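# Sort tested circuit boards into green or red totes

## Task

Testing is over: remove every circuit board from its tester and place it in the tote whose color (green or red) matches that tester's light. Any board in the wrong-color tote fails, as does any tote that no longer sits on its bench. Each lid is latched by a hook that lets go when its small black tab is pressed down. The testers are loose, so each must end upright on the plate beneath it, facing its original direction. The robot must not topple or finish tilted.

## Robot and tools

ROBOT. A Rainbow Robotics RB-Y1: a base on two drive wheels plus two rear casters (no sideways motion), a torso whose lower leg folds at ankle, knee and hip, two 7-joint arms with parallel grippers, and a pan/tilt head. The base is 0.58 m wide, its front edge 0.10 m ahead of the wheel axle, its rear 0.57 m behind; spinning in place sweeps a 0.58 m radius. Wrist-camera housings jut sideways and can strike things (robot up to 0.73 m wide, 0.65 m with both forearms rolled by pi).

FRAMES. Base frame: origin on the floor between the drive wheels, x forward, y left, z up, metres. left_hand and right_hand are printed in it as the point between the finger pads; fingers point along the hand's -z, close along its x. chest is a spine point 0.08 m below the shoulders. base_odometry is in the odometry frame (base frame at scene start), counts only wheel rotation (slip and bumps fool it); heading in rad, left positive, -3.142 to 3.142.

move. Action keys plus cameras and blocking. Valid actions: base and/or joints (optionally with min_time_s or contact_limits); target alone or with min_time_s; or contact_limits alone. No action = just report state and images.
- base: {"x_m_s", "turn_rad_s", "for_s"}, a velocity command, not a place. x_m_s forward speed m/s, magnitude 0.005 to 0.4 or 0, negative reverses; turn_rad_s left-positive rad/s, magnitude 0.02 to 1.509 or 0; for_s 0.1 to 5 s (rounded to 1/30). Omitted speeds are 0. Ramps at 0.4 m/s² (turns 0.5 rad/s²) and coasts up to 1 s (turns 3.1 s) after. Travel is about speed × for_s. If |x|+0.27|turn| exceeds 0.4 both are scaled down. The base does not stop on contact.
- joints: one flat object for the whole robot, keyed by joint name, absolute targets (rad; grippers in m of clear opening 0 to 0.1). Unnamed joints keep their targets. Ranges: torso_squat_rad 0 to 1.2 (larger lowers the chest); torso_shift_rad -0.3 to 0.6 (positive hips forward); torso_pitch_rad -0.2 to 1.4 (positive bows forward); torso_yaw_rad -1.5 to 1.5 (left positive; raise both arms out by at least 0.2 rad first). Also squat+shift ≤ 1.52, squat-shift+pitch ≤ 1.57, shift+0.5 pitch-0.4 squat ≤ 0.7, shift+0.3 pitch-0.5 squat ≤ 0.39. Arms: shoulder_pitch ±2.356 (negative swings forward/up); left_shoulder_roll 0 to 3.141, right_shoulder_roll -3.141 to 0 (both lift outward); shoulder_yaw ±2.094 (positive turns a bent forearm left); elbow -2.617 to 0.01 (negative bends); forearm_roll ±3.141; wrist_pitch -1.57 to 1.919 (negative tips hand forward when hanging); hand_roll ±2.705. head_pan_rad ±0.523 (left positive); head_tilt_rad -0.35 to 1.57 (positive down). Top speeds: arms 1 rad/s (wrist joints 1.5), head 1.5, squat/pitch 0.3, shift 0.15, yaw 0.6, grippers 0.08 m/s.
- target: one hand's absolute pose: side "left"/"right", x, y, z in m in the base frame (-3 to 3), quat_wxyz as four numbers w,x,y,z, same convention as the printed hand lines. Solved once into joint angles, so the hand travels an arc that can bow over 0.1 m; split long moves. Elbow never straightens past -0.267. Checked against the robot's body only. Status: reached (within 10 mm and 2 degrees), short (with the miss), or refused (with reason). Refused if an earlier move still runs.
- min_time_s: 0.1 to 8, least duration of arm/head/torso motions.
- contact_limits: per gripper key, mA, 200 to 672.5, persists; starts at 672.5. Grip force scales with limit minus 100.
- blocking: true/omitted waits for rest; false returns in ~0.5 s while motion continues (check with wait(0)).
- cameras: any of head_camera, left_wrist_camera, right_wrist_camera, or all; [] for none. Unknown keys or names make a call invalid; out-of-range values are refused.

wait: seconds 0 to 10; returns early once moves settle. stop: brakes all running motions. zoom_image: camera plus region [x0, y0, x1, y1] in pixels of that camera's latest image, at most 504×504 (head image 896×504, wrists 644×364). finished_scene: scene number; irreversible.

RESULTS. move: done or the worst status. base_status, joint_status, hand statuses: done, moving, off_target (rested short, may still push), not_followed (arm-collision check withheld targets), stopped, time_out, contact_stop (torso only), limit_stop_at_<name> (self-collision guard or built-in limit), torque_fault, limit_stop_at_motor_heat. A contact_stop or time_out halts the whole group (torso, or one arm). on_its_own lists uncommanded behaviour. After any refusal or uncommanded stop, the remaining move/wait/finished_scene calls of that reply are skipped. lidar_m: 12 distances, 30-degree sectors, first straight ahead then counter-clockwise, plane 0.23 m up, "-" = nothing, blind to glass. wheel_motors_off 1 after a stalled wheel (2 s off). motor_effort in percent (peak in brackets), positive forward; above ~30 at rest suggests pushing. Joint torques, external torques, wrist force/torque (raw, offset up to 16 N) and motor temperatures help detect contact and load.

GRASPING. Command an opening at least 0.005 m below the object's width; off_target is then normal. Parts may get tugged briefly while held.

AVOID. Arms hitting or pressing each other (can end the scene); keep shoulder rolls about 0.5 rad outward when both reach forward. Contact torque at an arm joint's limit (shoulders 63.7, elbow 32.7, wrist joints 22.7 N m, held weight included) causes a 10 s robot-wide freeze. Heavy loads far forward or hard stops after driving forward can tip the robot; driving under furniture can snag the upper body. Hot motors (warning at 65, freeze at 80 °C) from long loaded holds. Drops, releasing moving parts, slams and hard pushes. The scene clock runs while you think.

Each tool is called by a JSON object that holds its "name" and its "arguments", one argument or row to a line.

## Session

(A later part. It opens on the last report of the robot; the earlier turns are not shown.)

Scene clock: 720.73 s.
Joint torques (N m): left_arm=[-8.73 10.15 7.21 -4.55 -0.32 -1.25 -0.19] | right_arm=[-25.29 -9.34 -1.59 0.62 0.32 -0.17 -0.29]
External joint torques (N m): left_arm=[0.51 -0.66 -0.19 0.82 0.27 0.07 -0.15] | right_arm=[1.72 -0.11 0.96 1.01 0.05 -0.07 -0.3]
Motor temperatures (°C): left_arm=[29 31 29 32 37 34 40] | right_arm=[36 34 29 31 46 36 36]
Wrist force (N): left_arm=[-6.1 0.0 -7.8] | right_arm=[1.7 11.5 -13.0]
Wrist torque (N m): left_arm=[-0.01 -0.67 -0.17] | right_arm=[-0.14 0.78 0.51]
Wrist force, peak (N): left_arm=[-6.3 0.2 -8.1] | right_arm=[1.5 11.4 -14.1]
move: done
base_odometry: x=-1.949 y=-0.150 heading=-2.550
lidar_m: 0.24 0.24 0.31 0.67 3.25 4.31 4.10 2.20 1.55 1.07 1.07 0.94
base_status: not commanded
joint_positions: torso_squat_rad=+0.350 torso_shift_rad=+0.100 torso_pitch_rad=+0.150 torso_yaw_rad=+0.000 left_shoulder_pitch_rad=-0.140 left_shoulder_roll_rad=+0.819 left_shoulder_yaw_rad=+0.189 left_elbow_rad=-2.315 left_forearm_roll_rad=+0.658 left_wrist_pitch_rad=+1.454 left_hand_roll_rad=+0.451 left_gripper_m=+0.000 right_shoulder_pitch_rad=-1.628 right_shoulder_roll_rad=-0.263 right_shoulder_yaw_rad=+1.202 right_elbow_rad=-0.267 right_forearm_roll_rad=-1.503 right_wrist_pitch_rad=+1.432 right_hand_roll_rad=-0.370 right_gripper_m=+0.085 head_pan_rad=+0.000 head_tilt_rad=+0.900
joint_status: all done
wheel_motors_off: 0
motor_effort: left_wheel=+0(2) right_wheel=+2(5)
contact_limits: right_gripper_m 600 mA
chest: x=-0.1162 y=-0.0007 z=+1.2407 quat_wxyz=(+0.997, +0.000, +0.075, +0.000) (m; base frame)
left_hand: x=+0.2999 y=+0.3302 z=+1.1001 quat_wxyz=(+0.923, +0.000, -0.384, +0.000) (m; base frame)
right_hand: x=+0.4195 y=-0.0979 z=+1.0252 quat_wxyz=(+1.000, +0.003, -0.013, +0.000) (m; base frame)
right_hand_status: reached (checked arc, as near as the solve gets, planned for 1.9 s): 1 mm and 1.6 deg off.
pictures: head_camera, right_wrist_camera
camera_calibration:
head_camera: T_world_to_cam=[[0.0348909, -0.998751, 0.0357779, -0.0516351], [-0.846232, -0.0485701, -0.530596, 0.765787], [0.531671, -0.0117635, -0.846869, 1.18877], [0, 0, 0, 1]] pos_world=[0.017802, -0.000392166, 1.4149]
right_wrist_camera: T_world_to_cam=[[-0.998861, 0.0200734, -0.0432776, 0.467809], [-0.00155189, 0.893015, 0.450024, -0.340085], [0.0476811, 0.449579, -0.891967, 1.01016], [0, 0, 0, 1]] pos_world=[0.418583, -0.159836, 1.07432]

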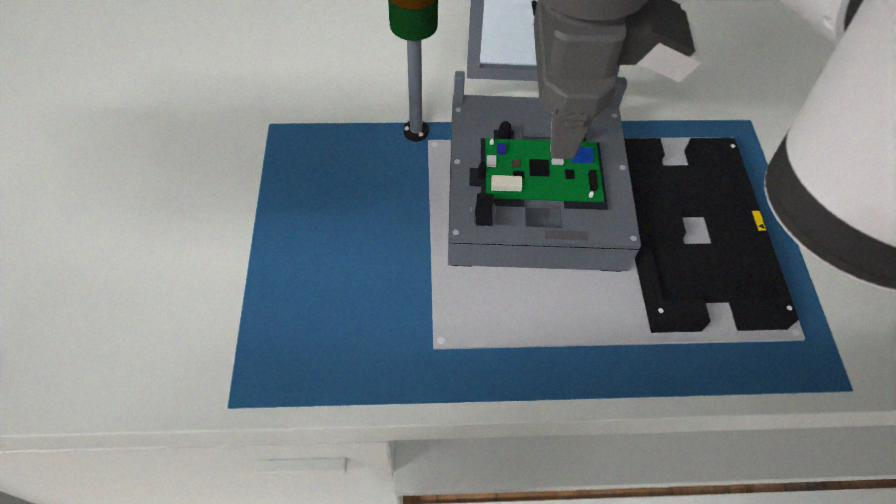

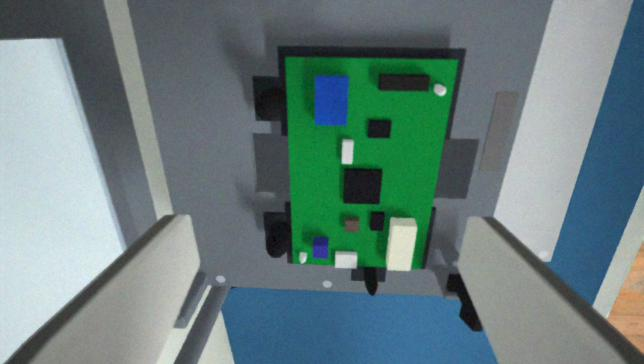

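{"name": "move", "arguments": {
  "target": {"side":"right","x":0.30,"y":-0.1,"z":1.1,"quat_wxyz":[1,0,0,0]},
  "cameras": []
}}

{"name": "move", "arguments": {
  "joints": {"torso_shift_rad":0.2,"torso_pitch_rad":0.25},
  "cameras": []
}}

{"name": "move", "arguments": {
  "target": {"side":"right","x":0.408,"y":-0.092,"z":1.015,"quat_wxyz":[1,0,0,0]},
  "cameras": ["right_wrist_camera","head_camera"]
}}

Scene clock: 736.23 s.
Joint torques (N m): left_arm=[-8.87 9.94 7.5 -4.65 -0.36 -1.32 -0.09] | right_arm=[-21.18 -6.85 -9.37 0.71 -0.11 -0.08 0.32]
External joint torques (N m): left_arm=[0.37 -0.87 0.1 0.71 0.23 0 -0.05] | right_arm=[1.39 1.3 1.29 -0.35 -0.35 -0.07 0.32]
Motor temperatures (°C): left_arm=[29 31 29 32 37 34 40] | right_arm=[37 34 29 31 46 36 36]
Wrist force (N): left_arm=[-6.0 0.0 -8.1] | right_arm=[2.3 10.8 -12.9]
Wrist torque (N m): left_arm=[-0.03 -0.67 -0.17] | right_arm=[-0.07 0.86 0.51]
Wrist force, peak (N): left_arm=[-6.1 0.2 -8.3] | right_arm=[1.9 11.9 -13.7]
move: done
base_odometry: x=-1.949 y=-0.150 heading=-2.550
lidar_m: 0.24 0.23 0.30 0.68 3.25 4.32 4.11 2.19 1.55 1.06 1.09 0.94
base_status: not commanded
joint_positions: torso_squat_rad=+0.350 torso_shift_rad=+0.100 torso_pitch_rad=+0.150 torso_yaw_rad=+0.000 left_shoulder_pitch_rad=-0.140 left_shoulder_roll_rad=+0.819 left_shoulder_yaw_rad=+0.189 left_elbow_rad=-2.315 left_forearm_roll_rad=+0.658 left_wrist_pitch_rad=+1.454 left_hand_roll_rad=+0.451 left_gripper_m=+0.000 right_shoulder_pitch_rad=-1.656 right_shoulder_roll_rad=-0.862 right_shoulder_yaw_rad=+1.309 right_elbow_rad=-1.559 right_forearm_roll_rad=-1.677 right_wrist_pitch_rad=+1.497 right_hand_roll_rad=-1.097 right_gripper_m=+0.085 head_pan_rad=+0.000 head_tilt_rad=+0.900
joint_status: all done
wheel_motors_off: 0
motor_effort: left_wheel=+1(1) right_wheel=+4(5)
contact_limits: right_gripper_m 600 mA
chest: x=-0.1162 y=-0.0007 z=+1.2407 quat_wxyz=(+0.997, +0.000, +0.075, +0.000) (m; base frame)
left_hand: x=+0.2999 y=+0.3302 z=+1.1001 quat_wxyz=(+0.923, +0.000, -0.384, +0.000) (m; base frame)
right_hand: x=+0.3001 y=-0.1000 z=+1.1003 quat_wxyz=(+1.000, +0.000, +0.000, +0.000) (m; base frame)
right_hand_status: reached (checked arc, planned for 1.6 s): 0 mm and 0.0 deg off.
pictures: none
No camera images: "cameras" was empty.

Scene clock: 737.73 s.
Joint torques (N m): left_arm=[-7.45 9.86 7.42 -4.99 -0.27 -1.14 -0.18] | right_arm=[-21.03 -7.05 -8.95 0.28 -0.32 0 0.44]
External joint torques (N m): left_arm=[0.53 -0.83 0.02 0.77 0.25 0.05 -0.15] | right_arm=[1.38 1.03 1.65 -0.02 -0.37 -0.09 0.45]
Motor temperatures (°C): left_arm=[29 31 29 32 37 34 40] | right_arm=[37 34 29 31 46 36 36]
Wrist force (N): left_arm=[-5.8 -0.1 -8.0] | right_arm=[3.0 11.0 -12.9]
Wrist torque (N m): left_arm=[0.00 -0.67 -0.18] | right_arm=[-0.09 0.89 0.51]
Wrist force, peak (N): left_arm=[-5.8 -0.2 -8.8] | right_arm=[3.0 11.1 -13.4]
move: done
base_odometry: x=-1.949 y=-0.150 heading=-2.550
lidar_m: 0.25 0.23 0.31 0.67 3.25 4.31 4.10 2.19 1.54 1.06 1.08 0.95
base_status: not commanded
joint_positions: torso_squat_rad=+0.350 torso_shift_rad=+0.200 torso_pitch_rad=+0.250 torso_yaw_rad=+0.000 left_shoulder_pitch_rad=-0.140 left_shoulder_roll_rad=+0.819 left_shoulder_yaw_rad=+0.189 left_elbow_rad=-2.315 left_forearm_roll_rad=+0.658 left_wrist_pitch_rad=+1.454 left_hand_roll_rad=+0.451 left_gripper_m=+0.000 right_shoulder_pitch_rad=-1.656 right_shoulder_roll_rad=-0.862 right_shoulder_yaw_rad=+1.309 right_elbow_rad=-1.559 right_forearm_roll_rad=-1.677 right_wrist_pitch_rad=+1.497 right_hand_roll_rad=-1.097 right_gripper_m=+0.085 head_pan_rad=+0.000 head_tilt_rad=+0.900
joint_status: all done
wheel_motors_off: 0
motor_effort: left_wheel=+0(2) right_wheel=+3(6)
contact_limits: right_gripper_m 600 mA
chest: x=-0.0209 y=-0.0007 z=+1.2248 quat_wxyz=(+0.992, +0.000, +0.125, +0.000) (m; base frame)
left_hand: x=+0.3791 y=+0.3302 z=+1.0433 quat_wxyz=(+0.941, +0.000, -0.337, +0.000) (m; base frame)
right_hand: x=+0.3793 y=-0.0999 z=+1.0434 quat_wxyz=(+0.999, +0.000, +0.050, +0.000) (m; base frame)
pictures: none
No camera images: "cameras" was empty.

Scene clock: 738.37 s.
Joint torques (N m): left_arm=[-7.22 10.18 7.37 -5.04 -0.29 -1.14 -0.18] | right_arm=[-20.74 -7.08 -9.32 0.72 -0.3 0.16 0.29]
External joint torques (N m): left_arm=[0.76 -0.51 -0.03 0.71 0.24 0.05 -0.14] | right_arm=[2.26 1.08 1.18 0.59 -0.53 0.16 0.29]
Motor temperatures (°C): left_arm=[29 31 29 32 37 34 40] | right_arm=[37 34 29 31 46 36 36]
Wrist force (N): left_arm=[-5.6 0.0 -8.3] | right_arm=[2.3 10.9 -13.0]
Wrist torque (N m): left_arm=[-0.02 -0.66 -0.16] | right_arm=[-0.10 0.84 0.54]
Wrist force, peak (N): left_arm=[-5.7 0.0 -8.8] | right_arm=[2.7 10.7 -14.6]
move: done
base_odometry: x=-1.949 y=-0.150 heading=-2.550
lidar_m: 0.24 0.23 0.31 0.68 3.24 4.32 4.11 2.19 1.55 1.06 1.09 0.94
base_status: not commanded
joint_positions: torso_squat_rad=+0.350 torso_shift_rad=+0.200 torso_pitch_rad=+0.250 torso_yaw_rad=+0.000 left_shoulder_pitch_rad=-0.140 left_shoulder_roll_rad=+0.819 left_shoulder_yaw_rad=+0.189 left_elbow_rad=-2.315 left_forearm_roll_rad=+0.658 left_wrist_pitch_rad=+1.454 left_hand_roll_rad=+0.451 left_gripper_m=+0.000 right_shoulder_pitch_rad=-1.630 right_shoulder_roll_rad=-0.805 right_shoulder_yaw_rad=+1.345 right_elbow_rad=-1.496 right_forearm_roll_rad=-1.554 right_wrist_pitch_rad=+1.402 right_hand_roll_rad=-1.093 right_gripper_m=+0.085 head_pan_rad=+0.000 head_tilt_rad=+0.900
joint_status: all done
wheel_motors_off: 0
motor_effort: left_wheel=+1(2) right_wheel=+3(4)
contact_limits: right_gripper_m 600 mA
chest: x=-0.0209 y=-0.0007 z=+1.2248 quat_wxyz=(+0.992, +0.000, +0.125, +0.000) (m; base frame)
left_hand: x=+0.3791 y=+0.3302 z=+1.0433 quat_wxyz=(+0.941, +0.000, -0.337, +0.000) (m; base frame)
right_hand: x=+0.4080 y=-0.0920 z=+1.0154 quat_wxyz=(+1.000, +0.000, +0.000, +0.000) (m; base frame)
right_hand_status: reached (checked arc, planned for 0.3 s): 0 mm and 0.1 deg off.
pictures: head_camera, right_wrist_camera
camera_calibration:
head_camera: T_world_to_cam=[[0.0383357, -0.998749, 0.0321008, -0.0498106], [-0.894978, -0.0486056, -0.443455, 0.730223], [0.444461, -0.0117294, -0.895721, 1.18259], [0, 0, 0, 1]] pos_world=[0.129825, -0.000384246, 1.3847]
right_wrist_camera: T_world_to_cam=[[-0.999635, 0.0202151, -0.0179492, 0.430409], [0.010138, 0.895822, 0.444297, -0.339632], [0.0250608, 0.443952, -0.8957, 1.0118], [0, 0, 0, 1]] pos_world=[0.408339, -0.153641, 1.06489]

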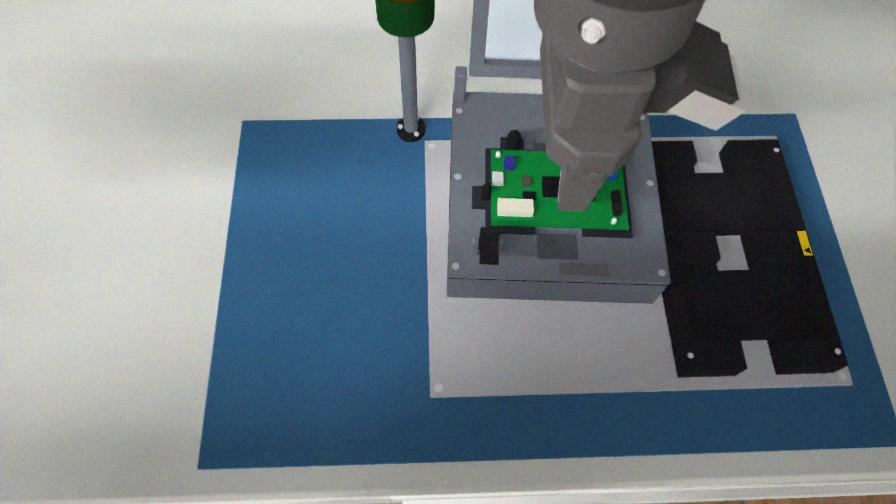

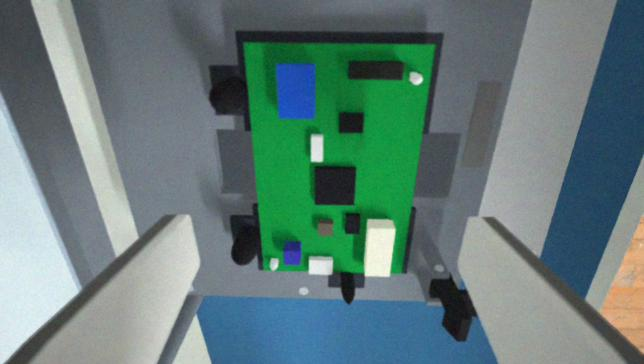

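{"name": "move", "arguments": {
  "target": {"side":"right","x":0.402,"y":-0.093,"z":0.985,"quat_wxyz":[1,0,0,0]},
  "cameras": ["right_wrist_camera"]
}}

Scene clock: 761.00 s.
Joint torques (N m): left_arm=[-7.52 10.22 7.33 -4.99 -0.25 -1.12 -0.16] | right_arm=[-21.53 -6.49 -9.61 0.04 0.03 0.11 -0.1]
External joint torques (N m): left_arm=[0.46 -0.47 -0.07 0.76 0.28 0.07 -0.13] | right_arm=[1.24 1.56 0.78 0.24 -0.21 0.11 -0.1]
Motor temperatures (°C): left_arm=[29 31 29 32 37 34 40] | right_arm=[36 34 29 31 45 36 36]
Wrist force (N): left_arm=[-5.5 -0.1 -8.3] | right_arm=[2.4 11.1 -13.1]
Wrist torque (N m): left_arm=[0.00 -0.65 -0.17] | right_arm=[-0.09 0.87 0.52]
Wrist force, peak (N): left_arm=[-5.8 0.1 -8.7] | right_arm=[2.0 11.5 -14.8]
move: done
base_odometry: x=-1.949 y=-0.150 heading=-2.550
lidar_m: 0.24 0.23 0.30 0.68 3.25 4.32 4.11 2.19 1.54 1.07 1.08 0.94
base_status: not commanded
joint_positions: torso_squat_rad=+0.350 torso_shift_rad=+0.200 torso_pitch_rad=+0.250 torso_yaw_rad=+0.000 left_shoulder_pitch_rad=-0.140 left_shoulder_roll_rad=+0.819 left_shoulder_yaw_rad=+0.189 left_elbow_rad=-2.315 left_forearm_roll_rad=+0.658 left_wrist_pitch_rad=+1.454 left_hand_roll_rad=+0.451 left_gripper_m=+0.000 right_shoulder_pitch_rad=-1.579 right_shoulder_roll_rad=-0.788 right_shoulder_yaw_rad=+1.376 right_elbow_rad=-1.501 right_forearm_roll_rad=-1.508 right_wrist_pitch_rad=+1.347 right_hand_roll_rad=-1.108 right_gripper_m=+0.085 head_pan_rad=+0.000 head_tilt_rad=+0.900
joint_status: all done
wheel_motors_off: 0
motor_effort: left_wheel=+0(1) right_wheel=+3(5)
contact_limits: right_gripper_m 600 mA
chest: x=-0.0209 y=-0.0007 z=+1.2248 quat_wxyz=(+0.992, +0.000, +0.125, +0.000) (m; base frame)
left_hand: x=+0.3790 y=+0.3302 z=+1.0433 quat_wxyz=(+0.941, +0.000, -0.337, +0.000) (m; base frame)
right_hand: x=+0.4021 y=-0.0931 z=+0.9851 quat_wxyz=(+1.000, +0.000, +0.000, +0.000) (m; base frame)
right_hand_status: reached (checked arc, planned for 0.3 s): 0 mm and 0.0 deg off.
pictures: right_wrist_camera
camera_calibration:
right_wrist_camera: T_world_to_cam=[[-0.999641, 0.0204127, -0.017335, 0.423384], [0.0105921, 0.895892, 0.444146, -0.325216], [0.0245965, 0.443803, -0.895787, 0.98559], [0, 0, 0, 1]] pos_world=[0.402434, -0.154691, 1.03466]

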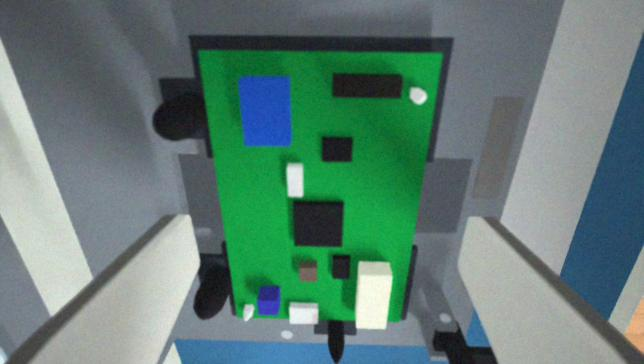

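{"name": "move", "arguments": {
  "joints": {"right_gripper_m":0.081},
  "cameras": []
}}

{"name": "move", "arguments": {
  "target": {"side":"right","x":0.403,"y":-0.099,"z":0.96,"quat_wxyz":[1,0,0,0]},
  "cameras": ["right_wrist_camera"]
}}

{"name": "move", "arguments": {
  "target": {"side":"right","x":0.403,"y":-0.099,"z":0.947,"quat_wxyz":[1,0,0,0]},
  "cameras": ["right_wrist_camera","head_camera"]
}}

Scene clock: 771.10 s.
Joint torques (N m): left_arm=[-7.57 10.06 7.43 -4.96 -0.22 -1.18 -0.07] | right_arm=[-21.35 -6.51 -9.79 0.13 0.07 0.06 -0.11]
External joint torques (N m): left_arm=[0.41 -0.63 0.03 0.79 0.3 0.01 -0.04] | right_arm=[1.42 1.55 0.6 0.33 -0.17 0.06 -0.11]
Motor temperatures (°C): left_arm=[29 31 29 32 37 34 40] | right_arm=[36 34 29 31 45 36 36]
Wrist force (N): left_arm=[-5.8 0.1 -8.5] | right_arm=[2.3 10.6 -13.3]
Wrist torque (N m): left_arm=[-0.03 -0.68 -0.16] | right_arm=[-0.04 0.84 0.52]
Wrist force, peak (N): left_arm=[-5.9 0.0 -8.6] | right_arm=[2.3 11.1 -13.5]
move: done
base_odometry: x=-1.949 y=-0.150 heading=-2.550
lidar_m: 0.25 0.23 0.30 0.67 3.25 4.31 4.10 2.19 1.55 1.06 1.07 0.93
base_status: not commanded
joint_positions: torso_squat_rad=+0.350 torso_shift_rad=+0.200 torso_pitch_rad=+0.250 torso_yaw_rad=+0.000 left_shoulder_pitch_rad=-0.140 left_shoulder_roll_rad=+0.819 left_shoulder_yaw_rad=+0.189 left_elbow_rad=-2.315 left_forearm_roll_rad=+0.658 left_wrist_pitch_rad=+1.454 left_hand_roll_rad=+0.451 left_gripper_m=+0.000 right_shoulder_pitch_rad=-1.579 right_shoulder_roll_rad=-0.788 right_shoulder_yaw_rad=+1.376 right_elbow_rad=-1.501 right_forearm_roll_rad=-1.508 right_wrist_pitch_rad=+1.347 right_hand_roll_rad=-1.108 right_gripper_m=+0.081 head_pan_rad=+0.000 head_tilt_rad=+0.900
joint_status: all done
wheel_motors_off: 0
motor_effort: left_wheel=+0(2) right_wheel=+2(5)
contact_limits: right_gripper_m 600 mA
chest: x=-0.0209 y=-0.0007 z=+1.2248 quat_wxyz=(+0.992, +0.000, +0.125, +0.000) (m; base frame)
left_hand: x=+0.3790 y=+0.3302 z=+1.0433 quat_wxyz=(+0.941, +0.000, -0.337, +0.000) (m; base frame)
right_hand: x=+0.4021 y=-0.0931 z=+0.9851 quat_wxyz=(+1.000, +0.000, +0.000, +0.000) (m; base frame)
pictures: none
No camera images: "cameras" was empty.

Scene clock: 772.07 s.
Joint torques (N m): left_arm=[-7.5 10.07 7.29 -4.91 -0.3 -1.08 -0.11] | right_arm=[-21.47 -5.85 -9.45 0.14 0.14 0.01 0.12]
External joint torques (N m): left_arm=[0.47 -0.62 -0.12 0.84 0.22 0.11 -0.08] | right_arm=[1.26 2.22 0.73 0.54 -0.09 0.02 0.12]
Motor temperatures (°C): left_arm=[29 31 29 32 37 34 40] | right_arm=[36 34 29 31 45 36 36]
Wrist force (N): left_arm=[-5.8 0.1 -8.4] | right_arm=[2.2 11.0 -13.1]
Wrist torque (N m): left_arm=[-0.04 -0.67 -0.16] | right_arm=[-0.09 0.83 0.53]
Wrist force, peak (N): left_arm=[-5.6 -0.2 -8.8] | right_arm=[1.5 10.7 -14.5]
move: done
base_odometry: x=-1.949 y=-0.150 heading=-2.550
lidar_m: 0.25 0.23 0.31 0.68 3.25 4.31 4.11 2.18 1.55 1.06 1.08 0.94
base_status: not commanded
joint_positions: torso_squat_rad=+0.350 torso_shift_rad=+0.200 torso_pitch_rad=+0.250 torso_yaw_rad=+0.000 left_shoulder_pitch_rad=-0.140 left_shoulder_roll_rad=+0.819 left_shoulder_yaw_rad=+0.189 left_elbow_rad=-2.315 left_forearm_roll_rad=+0.658 left_wrist_pitch_rad=+1.454 left_hand_roll_rad=+0.451 left_gripper_m=+0.000 right_shoulder_pitch_rad=-1.537 right_shoulder_roll_rad=-0.773 right_shoulder_yaw_rad=+1.399 right_elbow_rad=-1.470 right_forearm_roll_rad=-1.475 right_wrist_pitch_rad=+1.301 right_hand_roll_rad=-1.087 right_gripper_m=+0.081 head_pan_rad=+0.000 head_tilt_rad=+0.900
joint_status: all done
wheel_motors_off: 0
motor_effort: left_wheel=+1(2) right_wheel=+3(4)
contact_limits: right_gripper_m 600 mA
chest: x=-0.0209 y=-0.0007 z=+1.2248 quat_wxyz=(+0.992, +0.000, +0.125, +0.000) (m; base frame)
left_hand: x=+0.3790 y=+0.3302 z=+1.0433 quat_wxyz=(+0.941, +0.000, -0.337, +0.000) (m; base frame)
right_hand: x=+0.4031 y=-0.0991 z=+0.9602 quat_wxyz=(+1.000, +0.000, +0.000, +0.000) (m; base frame)
right_hand_status: reached (checked arc, planned for 0.2 s): 0 mm and 0.0 deg off.
pictures: right_wrist_camera
camera_calibration:
right_wrist_camera: T_world_to_cam=[[-0.999637, 0.0205778, -0.0174056, 0.424187], [0.0107096, 0.895904, 0.444118, -0.308722], [0.0247327, 0.44377, -0.895799, 0.965836], [0, 0, 0, 1]] pos_world=[0.403451, -0.160753, 1.00969]

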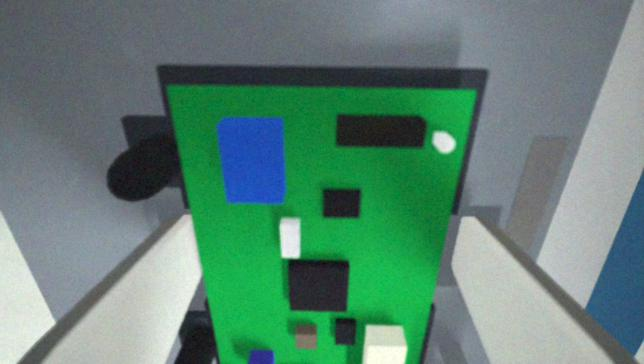

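Scene clock: 772.63 s.
Joint torques (N m): left_arm=[-7.62 10.04 7.44 -4.95 -0.27 -1.12 -0.14] | right_arm=[-20.5 -7.53 -8.57 0.53 0.43 0.47 0.12]
External joint torques (N m): left_arm=[0.36 -0.65 0.04 0.8 0.25 0.08 -0.11] | right_arm=[2.22 0.49 1.49 1.03 0.2 0.48 0.12]
Motor temperatures (°C): left_arm=[29 31 29 32 37 34 40] | right_arm=[36 34 29 31 45 36 36]
Wrist force (N): left_arm=[-5.6 -0.1 -8.4] | right_arm=[2.0 13.2 -11.9]
Wrist torque (N m): left_arm=[-0.02 -0.65 -0.15] | right_arm=[-0.03 0.82 0.43]
Wrist force, peak (N): left_arm=[-5.9 0.1 -8.6] | right_arm=[2.3 14.4 -14.3]
move: done
base_odometry: x=-1.949 y=-0.150 heading=-2.550
lidar_m: 0.25 0.23 0.30 0.67 3.25 4.32 4.11 2.19 1.54 1.06 1.08 0.95
base_status: not commanded
joint_positions: torso_squat_rad=+0.350 torso_shift_rad=+0.200 torso_pitch_rad=+0.250 torso_yaw_rad=+0.000 left_shoulder_pitch_rad=-0.140 left_shoulder_roll_rad=+0.819 left_shoulder_yaw_rad=+0.189 left_elbow_rad=-2.315 left_forearm_roll_rad=+0.658 left_wrist_pitch_rad=+1.454 left_hand_roll_rad=+0.451 left_gripper_m=+0.000 right_shoulder_pitch_rad=-1.517 right_shoulder_roll_rad=-0.757 right_shoulder_yaw_rad=+1.410 right_elbow_rad=-1.451 right_forearm_roll_rad=-1.459 right_wrist_pitch_rad=+1.279 right_hand_roll_rad=-1.082 right_gripper_m=+0.081 head_pan_rad=+0.000 head_tilt_rad=+0.900
joint_status: all done
wheel_motors_off: 0
motor_effort: left_wheel=+0(2) right_wheel=+2(4)
contact_limits: right_gripper_m 600 mA
chest: x=-0.0209 y=-0.0007 z=+1.2248 quat_wxyz=(+0.992, +0.000, +0.125, +0.000) (m; base frame)
left_hand: x=+0.3790 y=+0.3302 z=+1.0433 quat_wxyz=(+0.941, +0.000, -0.337, +0.000) (m; base frame)
right_hand: x=+0.4027 y=-0.0989 z=+0.9477 quat_wxyz=(+1.000, +0.000, +0.000, +0.000) (m; base frame)
right_hand_status: reached (checked arc, planned for 0.2 s): 1 mm and 0.1 deg off.
pictures: head_camera, right_wrist_camera
camera_calibration:
head_camera: T_world_to_cam=[[0.038356, -0.998748, 0.0321111, -0.0498105], [-0.894969, -0.0486286, -0.44347, 0.730228], [0.444476, -0.0117286, -0.895714, 1.18259], [0, 0, 0, 1]] pos_world=[0.129807, -0.000367906, 1.3847]
right_wrist_camera: T_world_to_cam=[[-0.99965, 0.0197436, -0.0175837, 0.423601], [0.00987343, 0.895744, 0.44446, -0.303335], [0.0245257, 0.444131, -0.895626, 0.95453], [0, 0, 0, 1]] pos_world=[0.403038, -0.160589, 0.99717]

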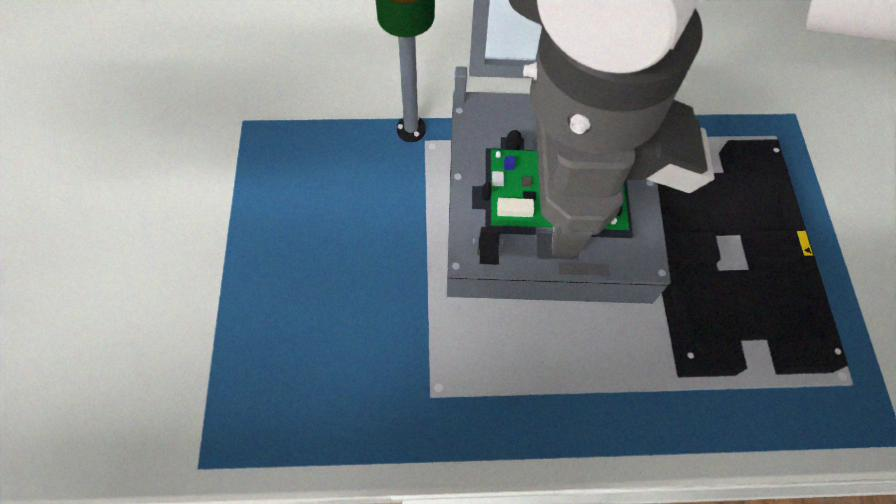

